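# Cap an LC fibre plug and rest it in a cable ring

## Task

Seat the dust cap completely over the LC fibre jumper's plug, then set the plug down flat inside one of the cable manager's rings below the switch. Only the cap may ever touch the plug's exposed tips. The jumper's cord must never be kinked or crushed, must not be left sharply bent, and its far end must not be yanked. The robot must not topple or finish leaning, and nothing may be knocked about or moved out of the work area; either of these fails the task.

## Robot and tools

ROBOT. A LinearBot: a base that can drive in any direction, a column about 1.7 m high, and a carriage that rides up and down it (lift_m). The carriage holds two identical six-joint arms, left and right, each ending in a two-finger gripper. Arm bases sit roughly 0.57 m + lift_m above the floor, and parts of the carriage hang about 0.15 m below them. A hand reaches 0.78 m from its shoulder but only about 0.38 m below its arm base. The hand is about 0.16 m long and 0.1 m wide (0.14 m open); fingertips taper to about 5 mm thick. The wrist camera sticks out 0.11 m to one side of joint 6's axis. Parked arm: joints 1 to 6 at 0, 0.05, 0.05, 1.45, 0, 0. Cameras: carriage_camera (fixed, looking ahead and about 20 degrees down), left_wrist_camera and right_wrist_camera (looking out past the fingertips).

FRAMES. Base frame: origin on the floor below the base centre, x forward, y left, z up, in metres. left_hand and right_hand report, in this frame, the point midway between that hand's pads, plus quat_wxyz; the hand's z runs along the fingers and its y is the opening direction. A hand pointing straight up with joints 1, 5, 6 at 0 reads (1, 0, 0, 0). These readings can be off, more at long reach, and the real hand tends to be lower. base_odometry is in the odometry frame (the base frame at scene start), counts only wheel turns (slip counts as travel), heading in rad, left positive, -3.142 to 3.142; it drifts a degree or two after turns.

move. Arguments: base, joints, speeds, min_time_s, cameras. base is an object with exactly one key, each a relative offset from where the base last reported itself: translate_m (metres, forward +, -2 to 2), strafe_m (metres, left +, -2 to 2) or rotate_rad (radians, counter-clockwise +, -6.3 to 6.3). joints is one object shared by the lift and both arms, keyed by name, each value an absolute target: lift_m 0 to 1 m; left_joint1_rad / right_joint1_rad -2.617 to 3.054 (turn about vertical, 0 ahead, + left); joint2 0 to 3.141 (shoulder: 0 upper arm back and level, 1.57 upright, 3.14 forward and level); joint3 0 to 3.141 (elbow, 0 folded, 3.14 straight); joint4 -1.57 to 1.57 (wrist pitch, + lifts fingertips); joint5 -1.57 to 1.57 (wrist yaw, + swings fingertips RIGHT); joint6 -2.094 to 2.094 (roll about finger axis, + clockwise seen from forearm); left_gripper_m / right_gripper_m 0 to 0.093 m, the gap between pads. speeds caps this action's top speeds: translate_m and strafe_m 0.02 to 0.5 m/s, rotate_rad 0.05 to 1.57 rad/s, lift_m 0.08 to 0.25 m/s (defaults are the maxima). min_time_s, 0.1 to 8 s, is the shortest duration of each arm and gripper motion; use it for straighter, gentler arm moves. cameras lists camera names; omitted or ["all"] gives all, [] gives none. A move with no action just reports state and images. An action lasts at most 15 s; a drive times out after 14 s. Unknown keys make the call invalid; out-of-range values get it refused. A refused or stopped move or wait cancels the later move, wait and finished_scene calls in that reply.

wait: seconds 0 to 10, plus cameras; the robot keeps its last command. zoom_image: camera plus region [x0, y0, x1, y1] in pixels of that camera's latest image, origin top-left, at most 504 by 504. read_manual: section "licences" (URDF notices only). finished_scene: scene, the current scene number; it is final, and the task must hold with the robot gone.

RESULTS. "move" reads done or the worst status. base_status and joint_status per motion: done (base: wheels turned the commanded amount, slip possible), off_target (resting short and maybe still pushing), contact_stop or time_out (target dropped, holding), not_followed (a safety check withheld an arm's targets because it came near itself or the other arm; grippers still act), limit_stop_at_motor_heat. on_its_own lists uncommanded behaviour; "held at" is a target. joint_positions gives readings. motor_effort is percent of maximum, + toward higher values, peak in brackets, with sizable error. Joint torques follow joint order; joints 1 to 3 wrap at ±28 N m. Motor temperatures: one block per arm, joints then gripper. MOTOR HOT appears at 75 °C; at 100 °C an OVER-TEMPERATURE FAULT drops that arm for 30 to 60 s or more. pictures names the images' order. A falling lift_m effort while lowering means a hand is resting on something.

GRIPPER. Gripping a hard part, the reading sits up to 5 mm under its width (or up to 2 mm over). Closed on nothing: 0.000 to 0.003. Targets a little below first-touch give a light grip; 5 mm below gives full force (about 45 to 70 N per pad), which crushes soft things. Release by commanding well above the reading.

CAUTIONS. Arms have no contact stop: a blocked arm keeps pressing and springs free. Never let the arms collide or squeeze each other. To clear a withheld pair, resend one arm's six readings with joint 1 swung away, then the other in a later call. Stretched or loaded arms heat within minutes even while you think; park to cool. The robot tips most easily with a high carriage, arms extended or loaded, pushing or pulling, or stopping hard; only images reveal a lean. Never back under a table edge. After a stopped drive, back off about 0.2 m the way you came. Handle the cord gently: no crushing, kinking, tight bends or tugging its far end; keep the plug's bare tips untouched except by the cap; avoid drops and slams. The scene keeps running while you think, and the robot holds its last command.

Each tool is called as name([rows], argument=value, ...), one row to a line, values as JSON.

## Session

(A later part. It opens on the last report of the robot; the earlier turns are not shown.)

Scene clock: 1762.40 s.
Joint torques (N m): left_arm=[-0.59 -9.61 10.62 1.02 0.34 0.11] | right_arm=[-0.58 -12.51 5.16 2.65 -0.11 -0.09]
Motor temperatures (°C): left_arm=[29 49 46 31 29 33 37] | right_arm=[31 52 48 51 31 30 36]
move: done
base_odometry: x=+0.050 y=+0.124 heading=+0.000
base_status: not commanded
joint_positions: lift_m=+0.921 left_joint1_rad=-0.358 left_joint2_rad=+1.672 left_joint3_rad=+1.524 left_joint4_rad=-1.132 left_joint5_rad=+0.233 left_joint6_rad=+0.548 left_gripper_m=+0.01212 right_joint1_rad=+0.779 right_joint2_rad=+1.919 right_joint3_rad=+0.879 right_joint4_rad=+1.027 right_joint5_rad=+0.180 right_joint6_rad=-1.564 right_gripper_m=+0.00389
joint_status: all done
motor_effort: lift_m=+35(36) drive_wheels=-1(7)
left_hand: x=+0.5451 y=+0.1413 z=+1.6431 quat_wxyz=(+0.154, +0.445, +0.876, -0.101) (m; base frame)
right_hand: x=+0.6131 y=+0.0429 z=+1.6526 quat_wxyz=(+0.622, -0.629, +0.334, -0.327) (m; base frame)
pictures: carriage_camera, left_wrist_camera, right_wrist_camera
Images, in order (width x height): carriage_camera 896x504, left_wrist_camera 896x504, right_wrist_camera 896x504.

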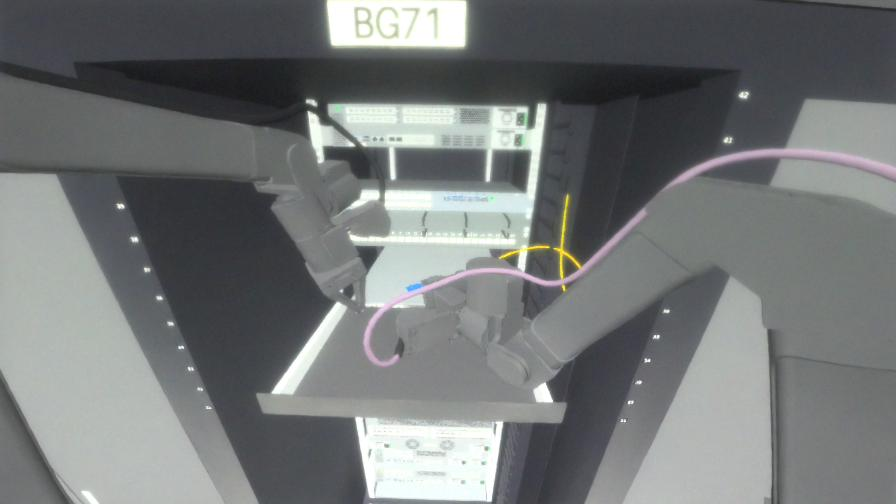

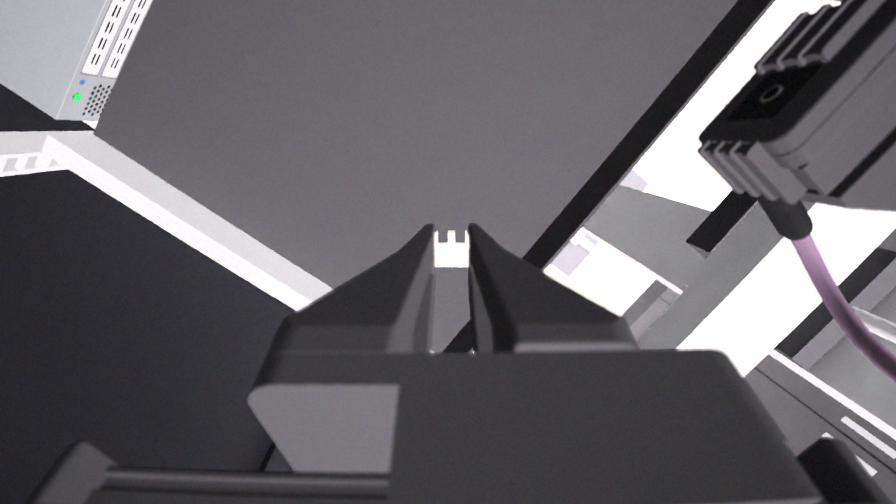

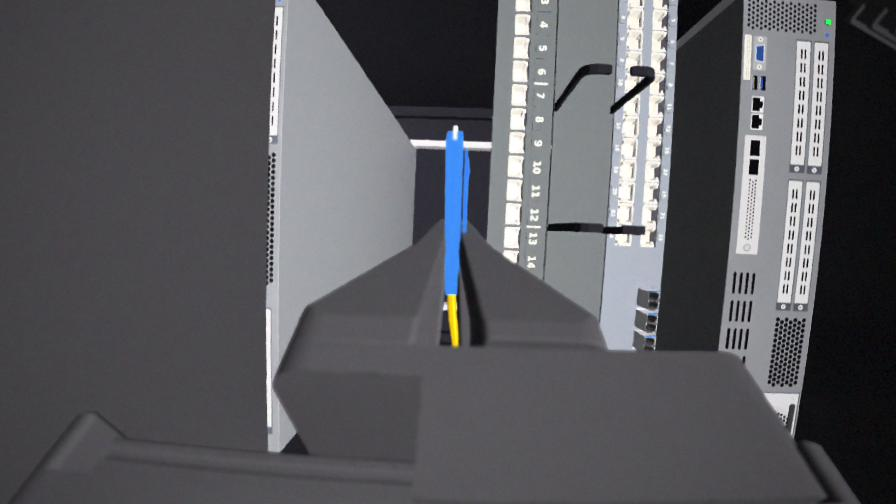

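move(joints={"left_joint1_rad": -0.412, "left_joint2_rad": 1.75, "left_joint3_rad": 1.655, "left_joint4_rad": -1.088, "left_joint5_rad": 0.237, "left_joint6_rad": 0.515}, min_time_s=4)

Scene clock: 1772.20 s.
Joint torques (N m): left_arm=[-0.59 -6.48 10.73 1.14 0.24 -0.09] | right_arm=[-0.61 -12.53 5.16 2.64 -0.1 -0.09]
Motor temperatures (°C): left_arm=[29 49 48 31 29 33 37] | right_arm=[31 52 48 51 31 30 36]
move: done
base_odometry: x=+0.050 y=+0.124 heading=+0.000
base_status: not commanded
joint_positions: lift_m=+0.921 left_joint1_rad=-0.404 left_joint2_rad=+1.736 left_joint3_rad=+1.618 left_joint4_rad=-1.102 left_joint5_rad=+0.234 left_joint6_rad=+0.526 left_gripper_m=+0.01212 right_joint1_rad=+0.779 right_joint2_rad=+1.919 right_joint3_rad=+0.879 right_joint4_rad=+1.027 right_joint5_rad=+0.180 right_joint6_rad=-1.564 right_gripper_m=+0.00389
joint_status: all done
motor_effort: lift_m=+35(36) drive_wheels=+3(6)
left_hand: x=+0.5642 y=+0.1144 z=+1.6531 quat_wxyz=(+0.180, +0.457, +0.865, -0.104) (m; base frame)
right_hand: x=+0.6131 y=+0.0429 z=+1.6526 quat_wxyz=(+0.622, -0.629, +0.334, -0.327) (m; base frame)
pictures: carriage_camera, left_wrist_camera, right_wrist_camera
Images, in order (width x height): carriage_camera 896x504, left_wrist_camera 896x504, right_wrist_camera 896x504.

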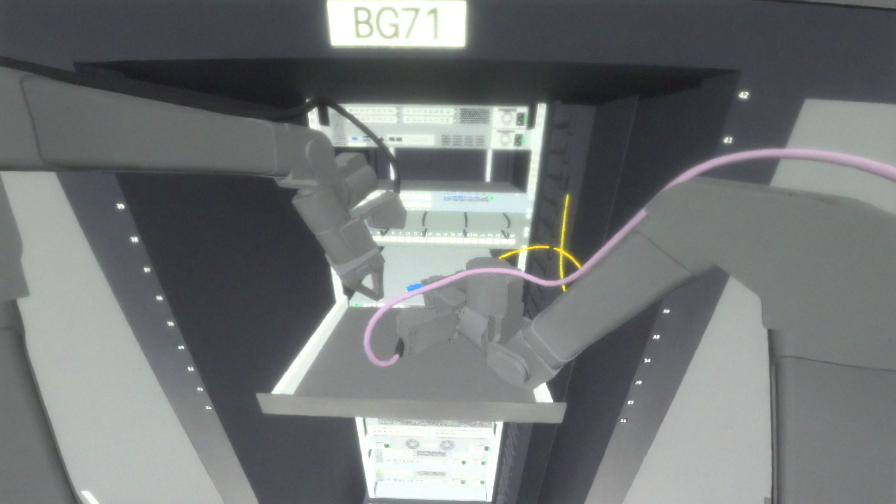

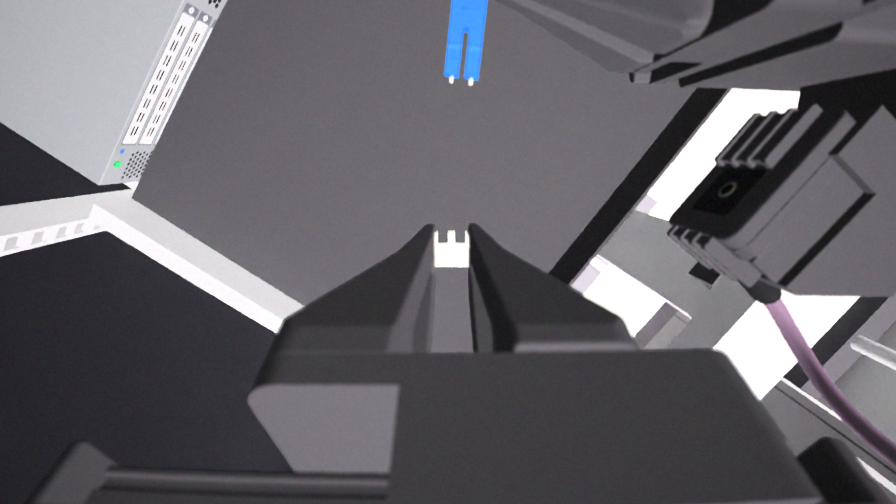

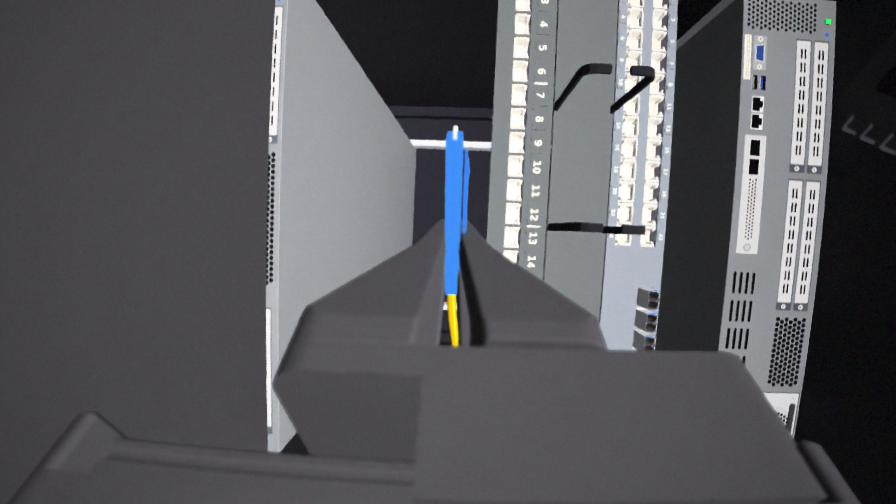

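move(joints={"left_joint1_rad": -0.421, "left_joint2_rad": 1.819, "left_joint3_rad": 1.75, "left_joint4_rad": -1.135, "left_joint5_rad": 0.283, "left_joint6_rad": 0.638}, min_time_s=4)

Scene clock: 1812.60 s.
Joint torques (N m): left_arm=[-0.62 -6.97 10.69 0.88 0.35 0.13] | right_arm=[-0.59 -12.51 5.16 2.64 -0.11 -0.09]
Motor temperatures (°C): left_arm=[29 50 55 32 29 33 37] | right_arm=[31 53 47 51 31 30 36]
move: done
base_odometry: x=+0.050 y=+0.124 heading=+0.000
base_status: not commanded
joint_positions: lift_m=+0.921 left_joint1_rad=-0.413 left_joint2_rad=+1.804 left_joint3_rad=+1.713 left_joint4_rad=-1.125 left_joint5_rad=+0.269 left_joint6_rad=+0.627 left_gripper_m=+0.01212 right_joint1_rad=+0.779 right_joint2_rad=+1.919 right_joint3_rad=+0.879 right_joint4_rad=+1.027 right_joint5_rad=+0.180 right_joint6_rad=-1.564 right_gripper_m=+0.00389
joint_status: all done
motor_effort: lift_m=+35(36) drive_wheels=+0(7)
left_hand: x=+0.5759 y=+0.0991 z=+1.6581 quat_wxyz=(+0.188, +0.505, +0.835, -0.113) (m; base frame)
right_hand: x=+0.6131 y=+0.0429 z=+1.6526 quat_wxyz=(+0.622, -0.629, +0.334, -0.327) (m; base frame)
pictures: carriage_camera, left_wrist_camera, right_wrist_camera
Images, in order (width x height): carriage_camera 896x504, left_wrist_camera 896x504, right_wrist_camera 896x504.

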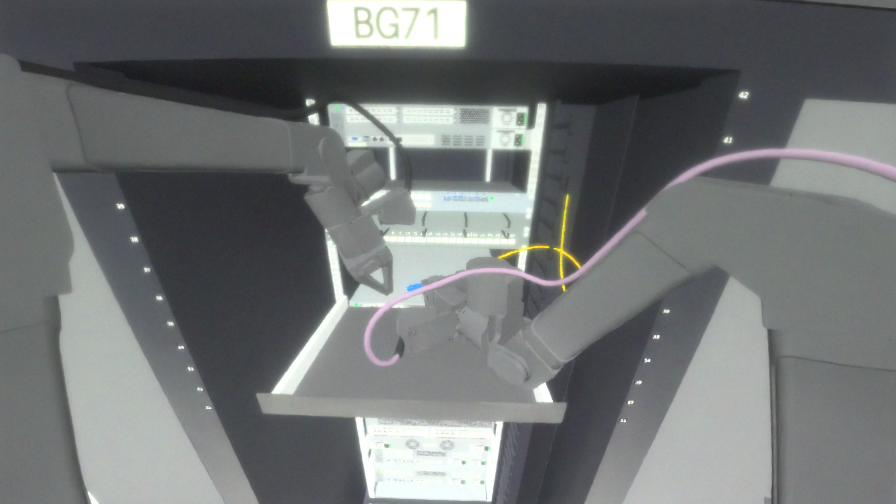

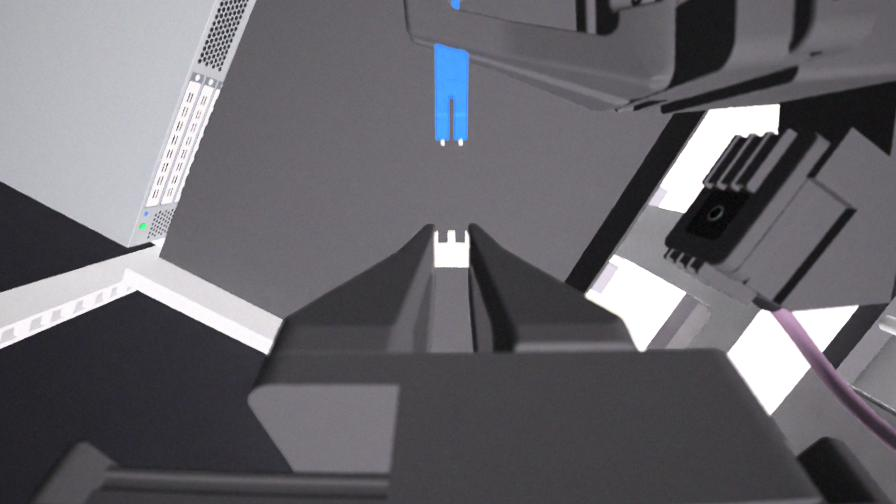

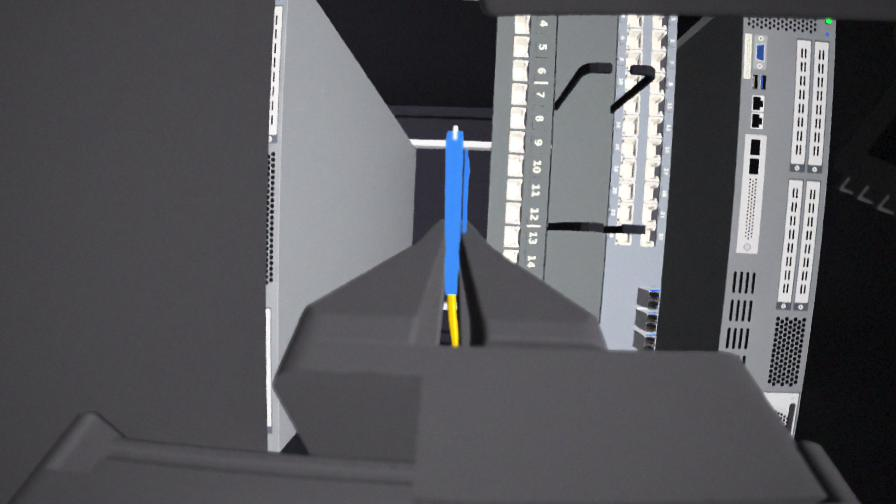

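move(joints={"left_joint1_rad": -0.445, "left_joint2_rad": 1.865, "left_joint3_rad": 1.815, "left_joint4_rad": -1.147, "left_joint5_rad": 0.252, "left_joint6_rad": 0.593}, min_time_s=3)

Scene clock: 1830.27 s.
Joint torques (N m): left_arm=[-0.61 -7.3 10.69 0.89 0.1 -0.1] | right_arm=[-0.58 -12.52 5.15 2.64 -0.1 -0.09]
Motor temperatures (°C): left_arm=[29 50 56 32 29 33 37] | right_arm=[31 53 47 51 31 30 36]
move: done
base_odometry: x=+0.050 y=+0.124 heading=+0.000
base_status: not commanded
joint_positions: lift_m=+0.921 left_joint1_rad=-0.437 left_joint2_rad=+1.850 left_joint3_rad=+1.778 left_joint4_rad=-1.138 left_joint5_rad=+0.265 left_joint6_rad=+0.604 left_gripper_m=+0.01212 right_joint1_rad=+0.779 right_joint2_rad=+1.919 right_joint3_rad=+0.879 right_joint4_rad=+1.027 right_joint5_rad=+0.180 right_joint6_rad=-1.564 right_gripper_m=+0.00389
joint_status: all done
motor_effort: lift_m=+36(36) drive_wheels=+1(5)
left_hand: x=+0.5823 y=+0.0857 z=+1.6604 quat_wxyz=(+0.189, +0.506, +0.834, -0.115) (m; base frame)
right_hand: x=+0.6131 y=+0.0429 z=+1.6526 quat_wxyz=(+0.622, -0.629, +0.333, -0.327) (m; base frame)
pictures: carriage_camera, left_wrist_camera, right_wrist_camera
Images, in order (width x height): carriage_camera 896x504, left_wrist_camera 896x504, right_wrist_camera 896x504.

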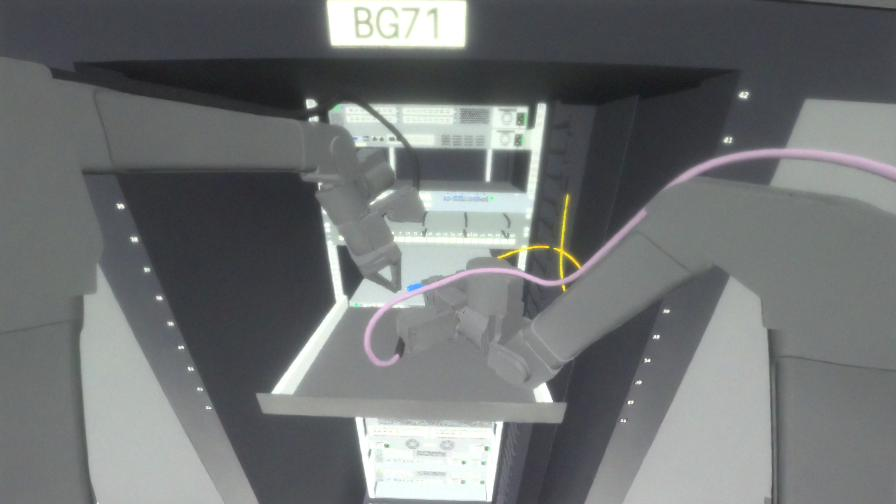

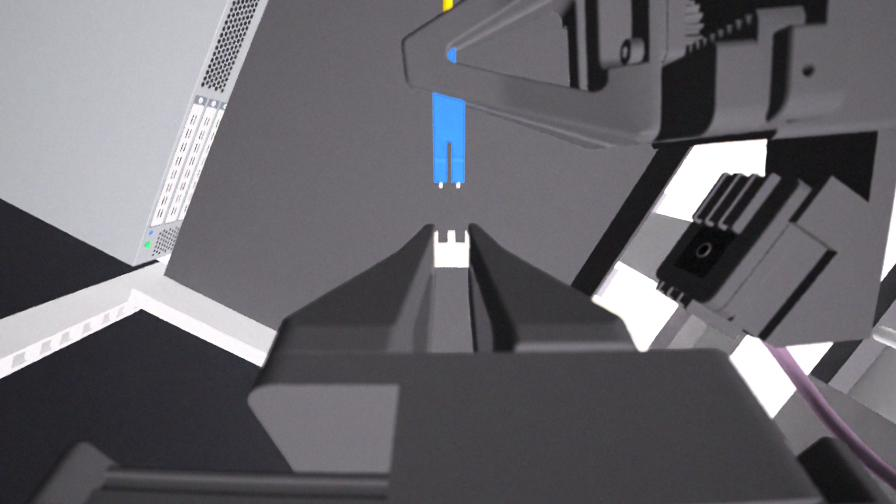

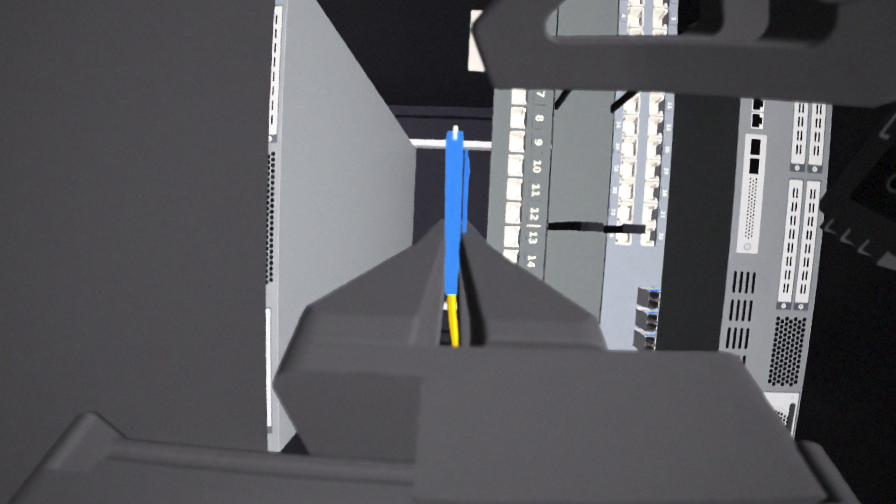

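zoom_image(camera="right_wrist_camera", region=[400, 0, 560, 160])

zoom_image(camera="left_wrist_camera", region=[390, 140, 510, 280])

Scaled by 3.150 from the camera's 896x504 image, which has a finer 1280x720 frame.

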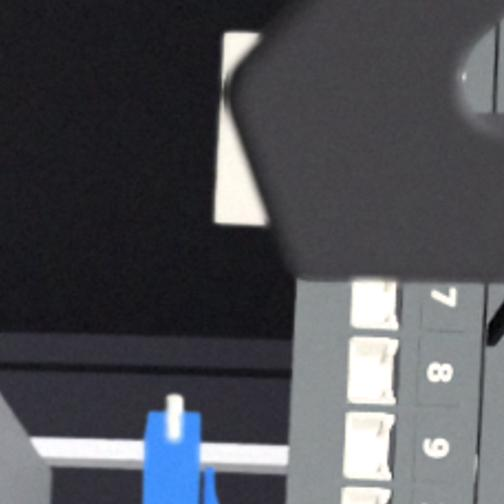

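Scaled by 3.600 from the camera's 896x504 image, which has a finer 1280x720 frame.

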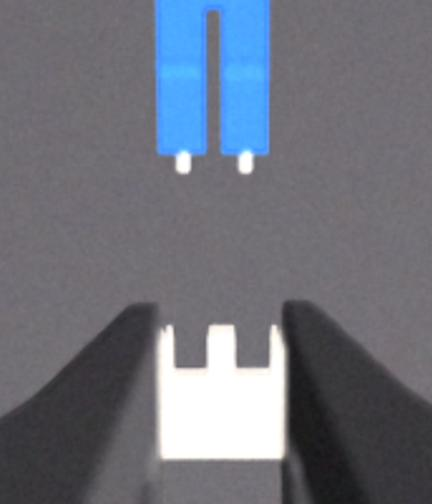

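move(joints={"left_joint1_rad": -0.455, "left_joint2_rad": 1.88, "left_joint3_rad": 1.815, "left_joint4_rad": -1.1, "left_joint5_rad": 0.25, "left_joint6_rad": 0.586}, min_time_s=3, cameras=["left_wrist_camera", "right_wrist_camera"])

zoom_image(camera="right_wrist_camera", region=[400, 0, 560, 160])

zoom_image(camera="left_wrist_camera", region=[390, 140, 510, 280])

Scene clock: 1856.63 s.
Joint torques (N m): left_arm=[-0.69 -7.41 10.67 1.17 0.11 -0.09] | right_arm=[-0.61 -12.52 5.15 2.64 -0.1 -0.09]
Motor temperatures (°C): left_arm=[29 51 55 32 29 33 37] | right_arm=[31 53 46 52 31 30 36]
move: done
base_odometry: x=+0.050 y=+0.124 heading=+0.000
base_status: not commanded
joint_positions: lift_m=+0.921 left_joint1_rad=-0.445 left_joint2_rad=+1.864 left_joint3_rad=+1.778 left_joint4_rad=-1.114 left_joint5_rad=+0.263 left_joint6_rad=+0.597 left_gripper_m=+0.01212 right_joint1_rad=+0.779 right_joint2_rad=+1.919 right_joint3_rad=+0.879 right_joint4_rad=+1.027 right_joint5_rad=+0.180 right_joint6_rad=-1.564 right_gripper_m=+0.00389
joint_status: all done
motor_effort: lift_m=+35(36) drive_wheels=+3(6)
left_hand: x=+0.5864 y=+0.0803 z=+1.6562 quat_wxyz=(+0.192, +0.506, +0.833, -0.115) (m; base frame)
right_hand: x=+0.6131 y=+0.0429 z=+1.6526 quat_wxyz=(+0.622, -0.629, +0.333, -0.327) (m; base frame)
pictures: left_wrist_camera, right_wrist_camera
Images, in order (width x height): left_wrist_camera 896x504, right_wrist_camera 896x504.

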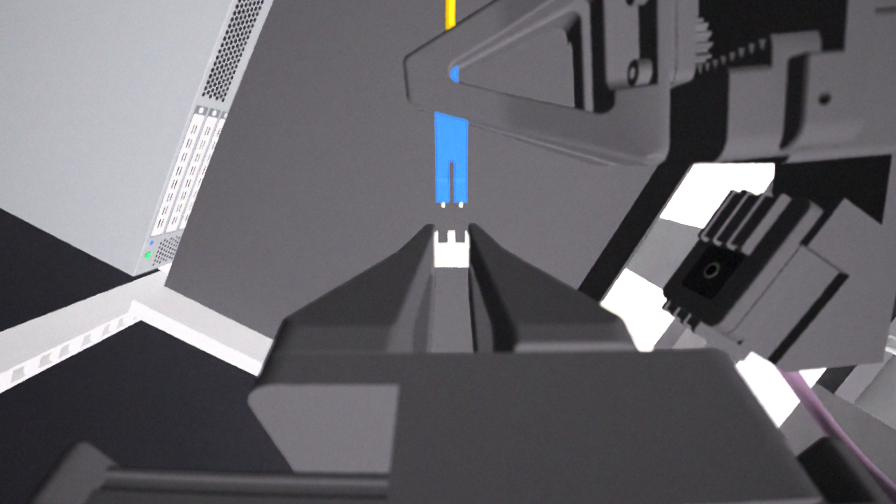

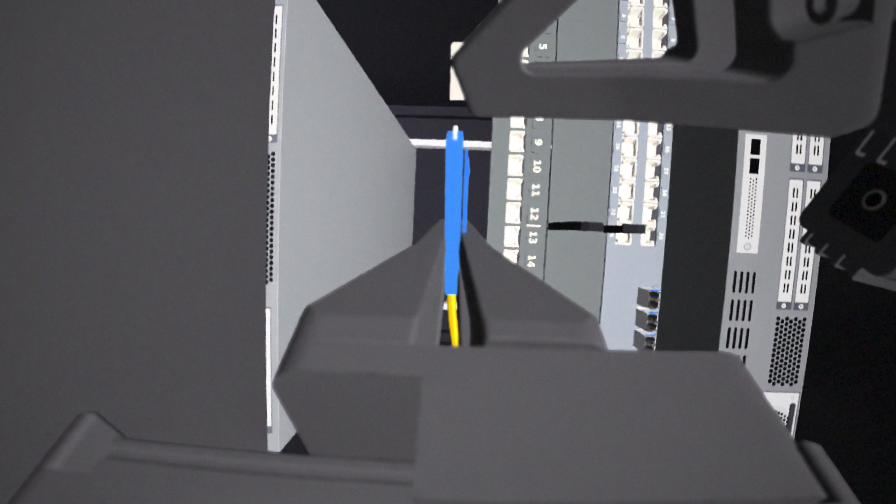

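Scaled by 3.150 from the camera's 896x504 image, which has a finer 1280x720 frame.

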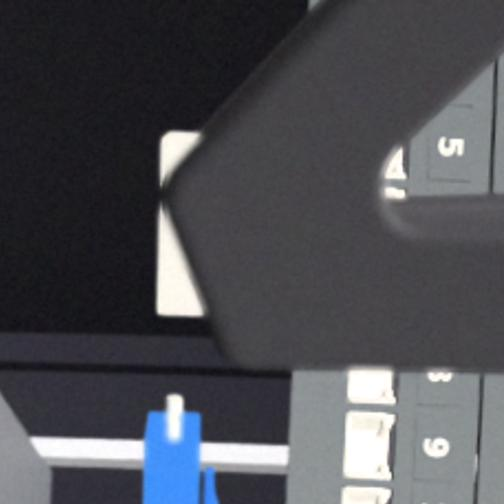

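Scaled by 3.600 from the camera's 896x504 image, which has a finer 1280x720 frame.

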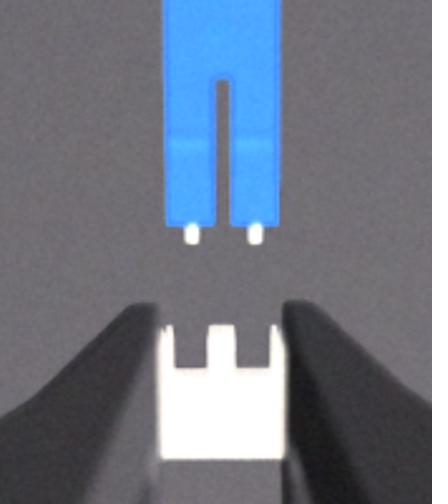

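zoom_image(camera="left_wrist_camera", region=[430, 215, 475, 275])

zoom_image(camera="right_wrist_camera", region=[435, 30, 500, 110])

zoom_image(camera="carriage_camera", region=[370, 260, 450, 320])

Scaled by 8.400 from the camera's 896x504 image, which has a finer 1280x720 frame.

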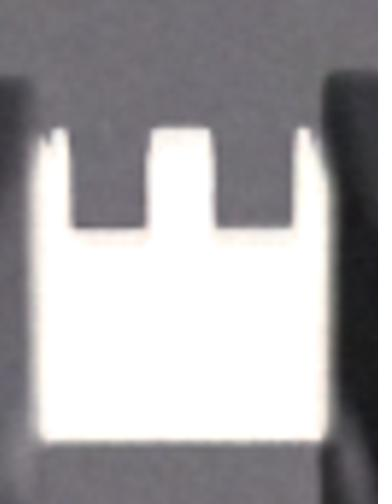

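Scaled by 6.300 from the camera's 896x504 image, which has a finer 1280x720 frame.

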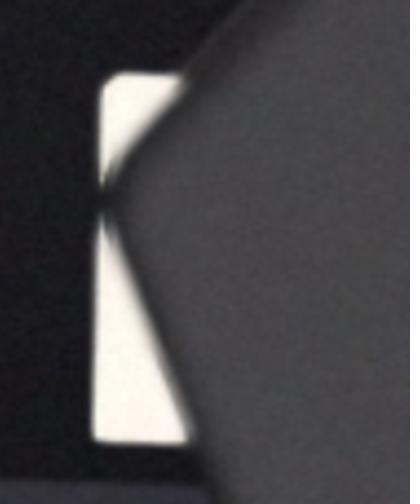

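This scene's latest camera images include none from carriage_camera. They are from: left_wrist_camera, right_wrist_camera. carriage_camera's image comes with the result of a call that names it in "cameras".

move(joints={"left_joint1_rad": -0.461, "left_joint2_rad": 1.899, "left_joint3_rad": 1.834, "left_joint4_rad": -1.1, "left_joint5_rad": 0.245, "left_joint6_rad": 0.58}, min_time_s=3)

zoom_image(camera="right_wrist_camera", region=[420, 40, 520, 150])

zoom_image(camera="left_wrist_camera", region=[390, 160, 510, 280])

zoom_image(camera="carriage_camera", region=[370, 260, 450, 320])

Scene clock: 1904.57 s.
Joint torques (N m): left_arm=[-0.64 -7.58 10.7 1.16 0.1 -0.09] | right_arm=[-0.61 -12.53 5.15 2.64 -0.1 -0.09]
Motor temperatures (°C): left_arm=[29 51 56 33 29 33 37] | right_arm=[31 54 46 52 31 30 36]
move: done
base_odometry: x=+0.050 y=+0.124 heading=+0.000
base_status: not commanded
joint_positions: lift_m=+0.921 left_joint1_rad=-0.453 left_joint2_rad=+1.883 left_joint3_rad=+1.797 left_joint4_rad=-1.112 left_joint5_rad=+0.258 left_joint6_rad=+0.591 left_gripper_m=+0.01212 right_joint1_rad=+0.779 right_joint2_rad=+1.919 right_joint3_rad=+0.879 right_joint4_rad=+1.027 right_joint5_rad=+0.180 right_joint6_rad=-1.564 right_gripper_m=+0.00389
joint_status: all done
motor_effort: lift_m=+35(36) drive_wheels=+2(6)
left_hand: x=+0.5897 y=+0.0758 z=+1.6546 quat_wxyz=(+0.192, +0.507, +0.833, -0.114) (m; base frame)
right_hand: x=+0.6131 y=+0.0429 z=+1.6526 quat_wxyz=(+0.622, -0.629, +0.333, -0.327) (m; base frame)
pictures: carriage_camera, left_wrist_camera, right_wrist_camera
Images, in order (width x height): carriage_camera 896x504, left_wrist_camera 896x504, right_wrist_camera 896x504.

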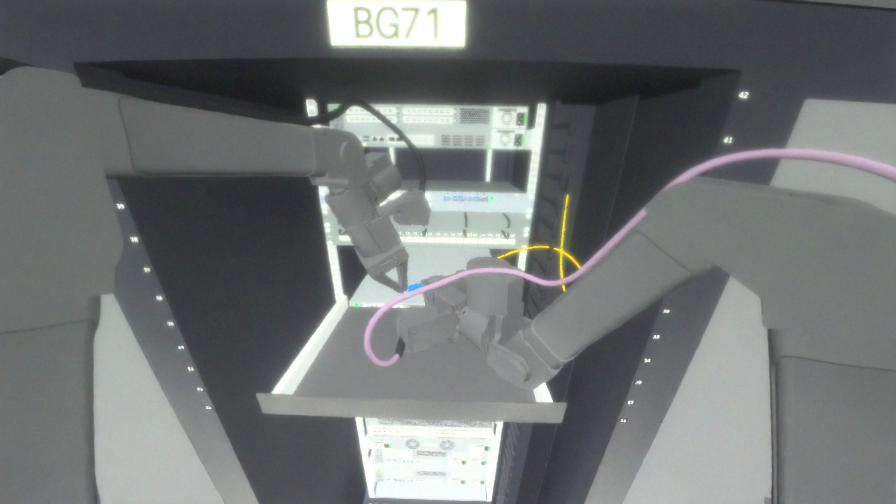

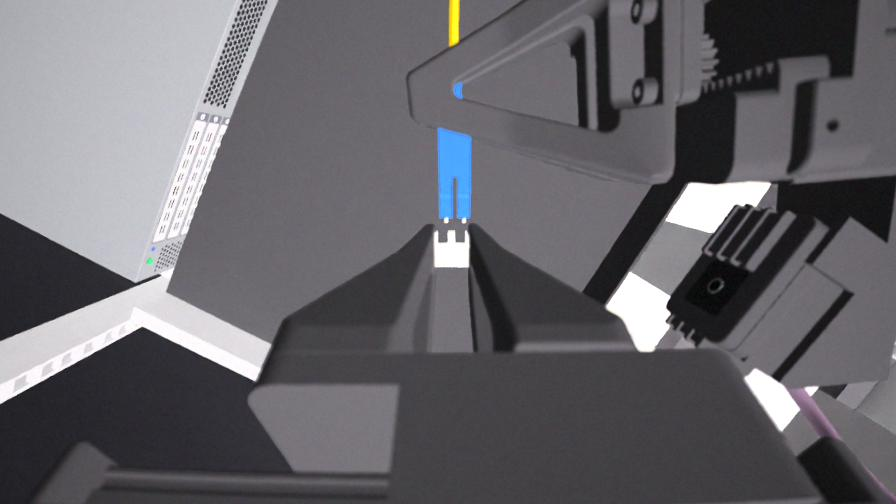

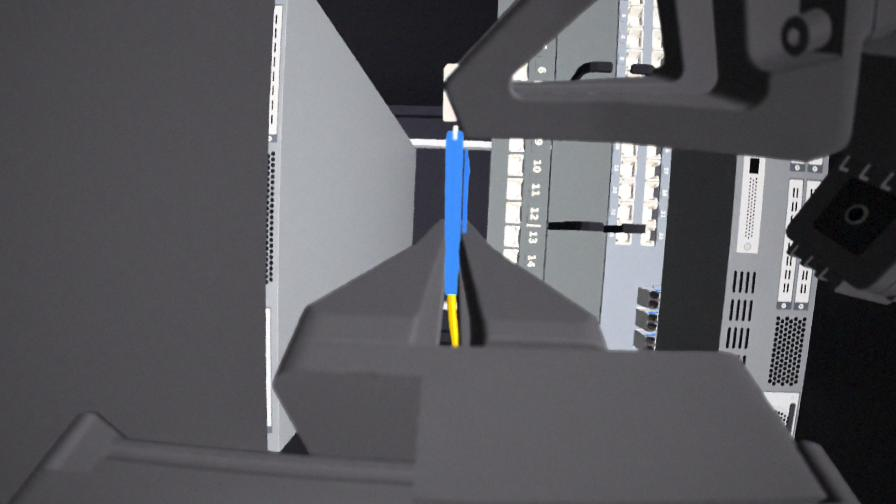

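Scaled by 4.582 from the camera's 896x504 image, which has a finer 1280x720 frame.

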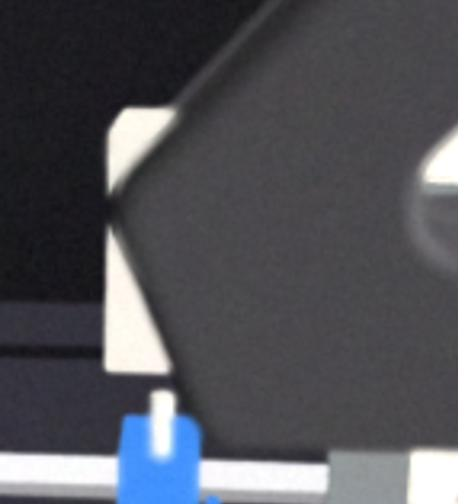

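Scaled by 4.200 from the camera's 896x504 image, which has a finer 1280x720 frame.

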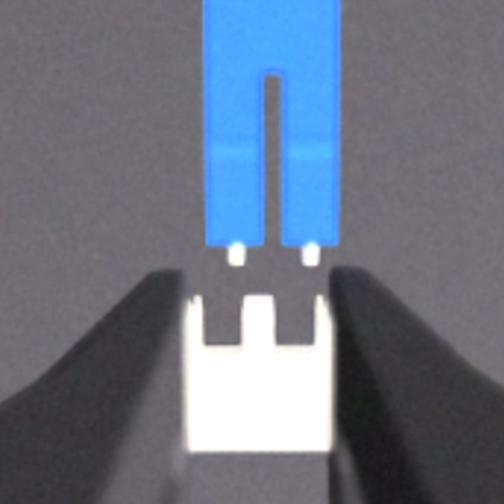

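Scaled by 6.300 from the camera's 896x504 image, which has a finer 1280x720 frame.

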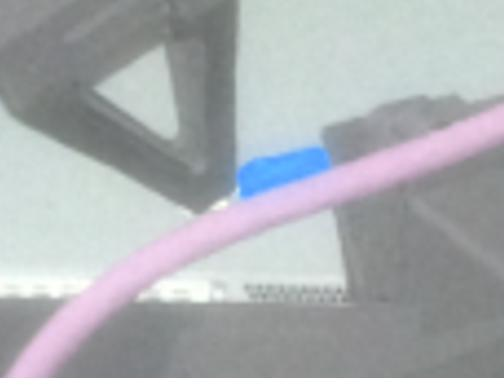

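move(joints={"left_joint1_rad": -0.4645}, min_time_s=1, cameras=["left_wrist_camera", "right_wrist_camera"])

zoom_image(camera="left_wrist_camera", region=[410, 190, 490, 270])

zoom_image(camera="right_wrist_camera", region=[420, 60, 500, 150])

Scene clock: 1920.10 s.
Joint torques (N m): left_arm=[-0.58 -7.6 10.76 1.16 0.1 -0.09] | right_arm=[-0.59 -12.52 5.16 2.64 -0.1 -0.09]
Motor temperatures (°C): left_arm=[29 51 59 33 29 33 37] | right_arm=[31 54 46 52 31 30 36]
move: done
base_odometry: x=+0.050 y=+0.124 heading=+0.000
base_status: not commanded
joint_positions: lift_m=+0.921 left_joint1_rad=-0.456 left_joint2_rad=+1.883 left_joint3_rad=+1.797 left_joint4_rad=-1.112 left_joint5_rad=+0.258 left_joint6_rad=+0.591 left_gripper_m=+0.01212 right_joint1_rad=+0.779 right_joint2_rad=+1.919 right_joint3_rad=+0.879 right_joint4_rad=+1.027 right_joint5_rad=+0.180 right_joint6_rad=-1.564 right_gripper_m=+0.00389
joint_status: all done
motor_effort: lift_m=+35(36) drive_wheels=+1(6)
left_hand: x=+0.5890 y=+0.0747 z=+1.6546 quat_wxyz=(+0.192, +0.508, +0.832, -0.114) (m; base frame)
right_hand: x=+0.6131 y=+0.0429 z=+1.6526 quat_wxyz=(+0.622, -0.629, +0.333, -0.327) (m; base frame)
pictures: left_wrist_camera, right_wrist_camera
Images, in order (width x height): left_wrist_camera 896x504, right_wrist_camera 896x504.

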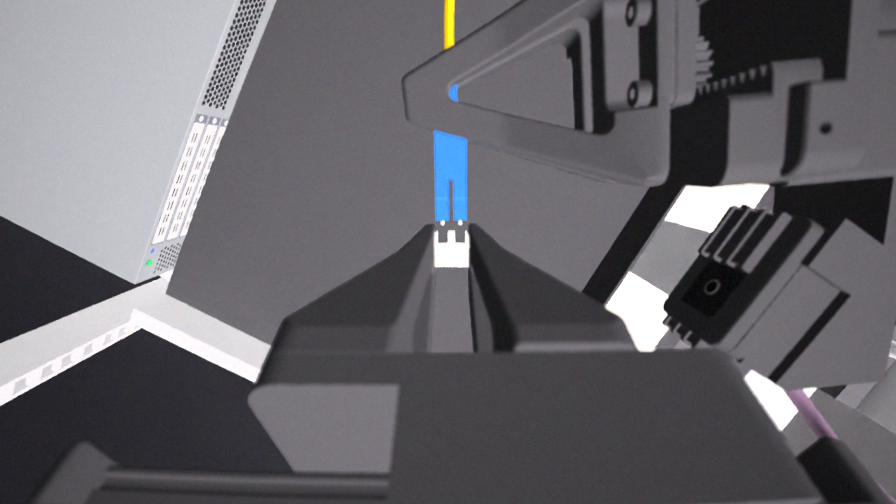

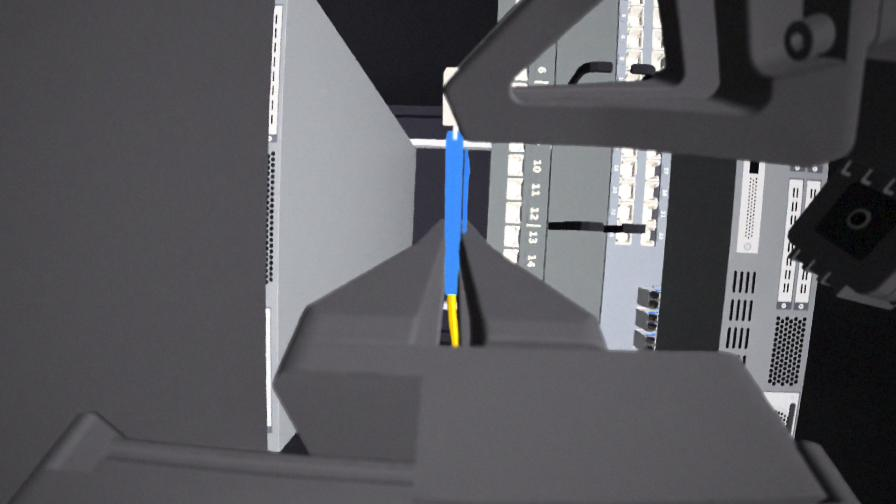

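Scaled by 6.300 from the camera's 896x504 image, which has a finer 1280x720 frame.

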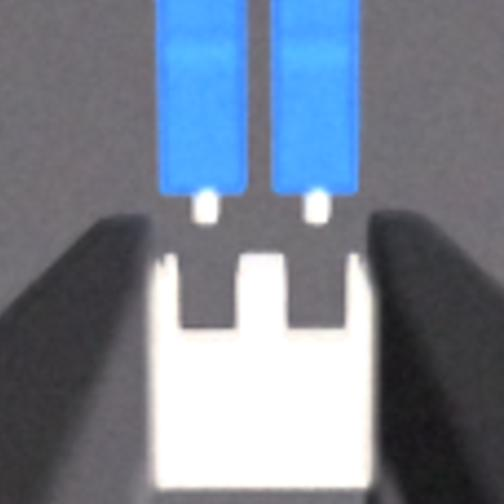

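Scaled by 5.600 from the camera's 896x504 image, which has a finer 1280x720 frame.

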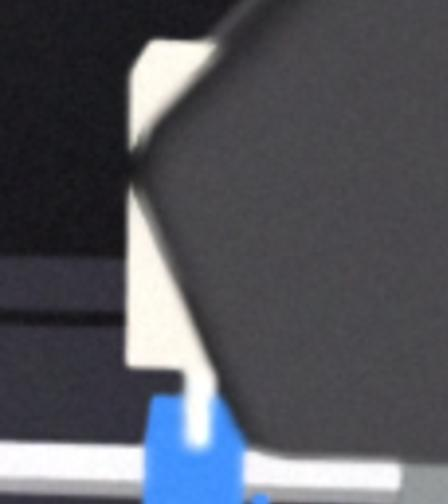

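move(joints={"left_joint1_rad": -0.4737, "left_joint2_rad": 1.9193, "left_joint3_rad": 1.860, "left_joint4_rad": -1.103, "left_joint5_rad": 0.2415, "left_joint6_rad": 0.572}, min_time_s=3, cameras=["left_wrist_camera", "right_wrist_camera"])

zoom_image(camera="left_wrist_camera", region=[410, 190, 490, 270])

zoom_image(camera="right_wrist_camera", region=[420, 60, 500, 150])

Scene clock: 1943.63 s.
Joint torques (N m): left_arm=[-0.66 -7.76 10.77 1.14 0.1 -0.1] | right_arm=[-0.61 -12.52 5.15 2.64 -0.1 -0.09]
Motor temperatures (°C): left_arm=[29 51 61 34 29 33 37] | right_arm=[31 54 46 52 31 30 36]
move: done
base_odometry: x=+0.050 y=+0.124 heading=+0.000
base_status: not commanded
joint_positions: lift_m=+0.921 left_joint1_rad=-0.465 left_joint2_rad=+1.903 left_joint3_rad=+1.823 left_joint4_rad=-1.112 left_joint5_rad=+0.253 left_joint6_rad=+0.584 left_gripper_m=+0.01212 right_joint1_rad=+0.779 right_joint2_rad=+1.919 right_joint3_rad=+0.879 right_joint4_rad=+1.027 right_joint5_rad=+0.180 right_joint6_rad=-1.564 right_gripper_m=+0.00389
joint_status: all done
motor_effort: lift_m=+36(36) drive_wheels=-1(5)
left_hand: x=+0.5927 y=+0.0692 z=+1.6547 quat_wxyz=(+0.194, +0.508, +0.832, -0.113) (m; base frame)
right_hand: x=+0.6131 y=+0.0429 z=+1.6527 quat_wxyz=(+0.622, -0.629, +0.333, -0.327) (m; base frame)
pictures: left_wrist_camera, right_wrist_camera
Images, in order (width x height): left_wrist_camera 896x504, right_wrist_camera 896x504.

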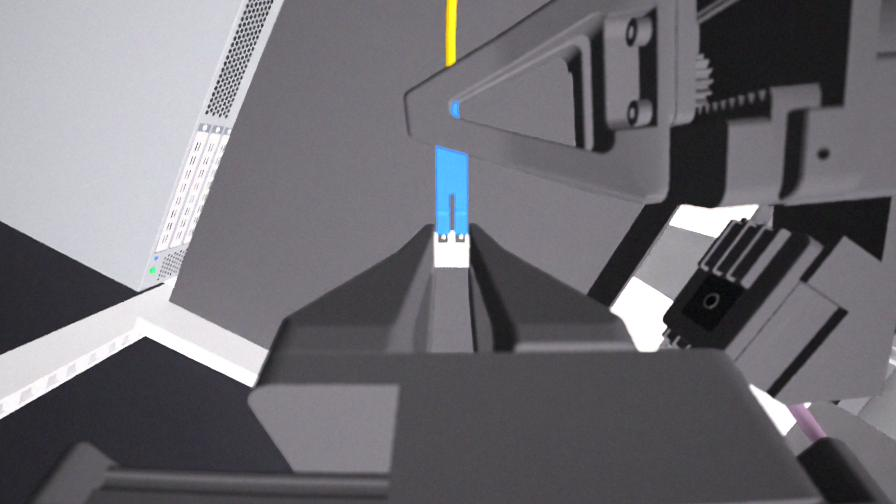

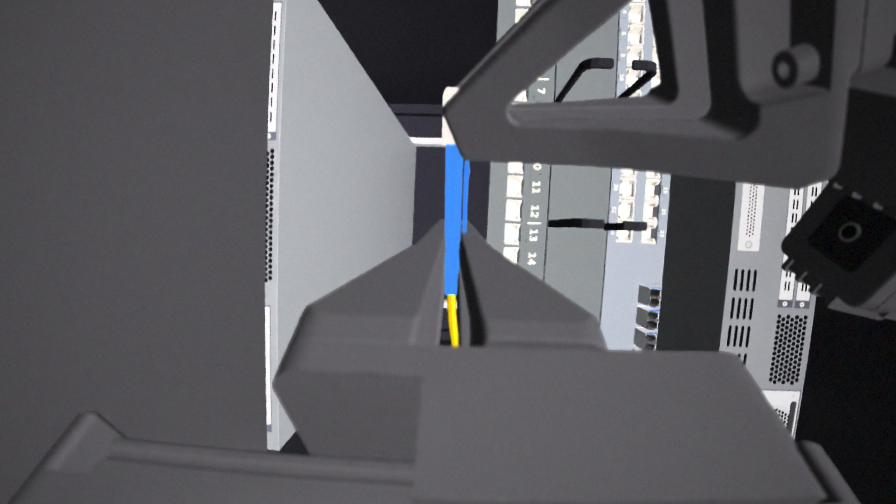

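Scaled by 6.300 from the camera's 896x504 image, which has a finer 1280x720 frame.

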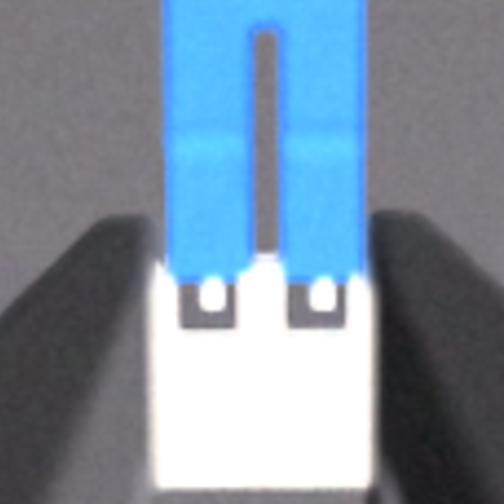

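Scaled by 5.600 from the camera's 896x504 image, which has a finer 1280x720 frame.

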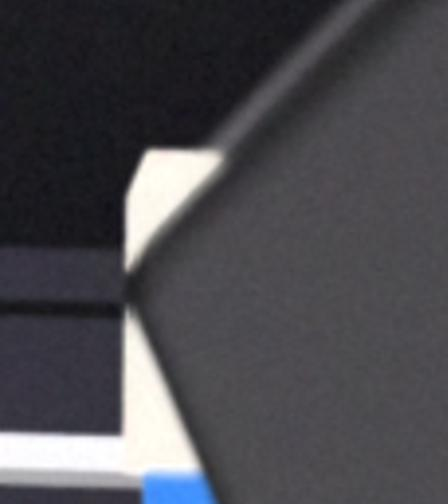

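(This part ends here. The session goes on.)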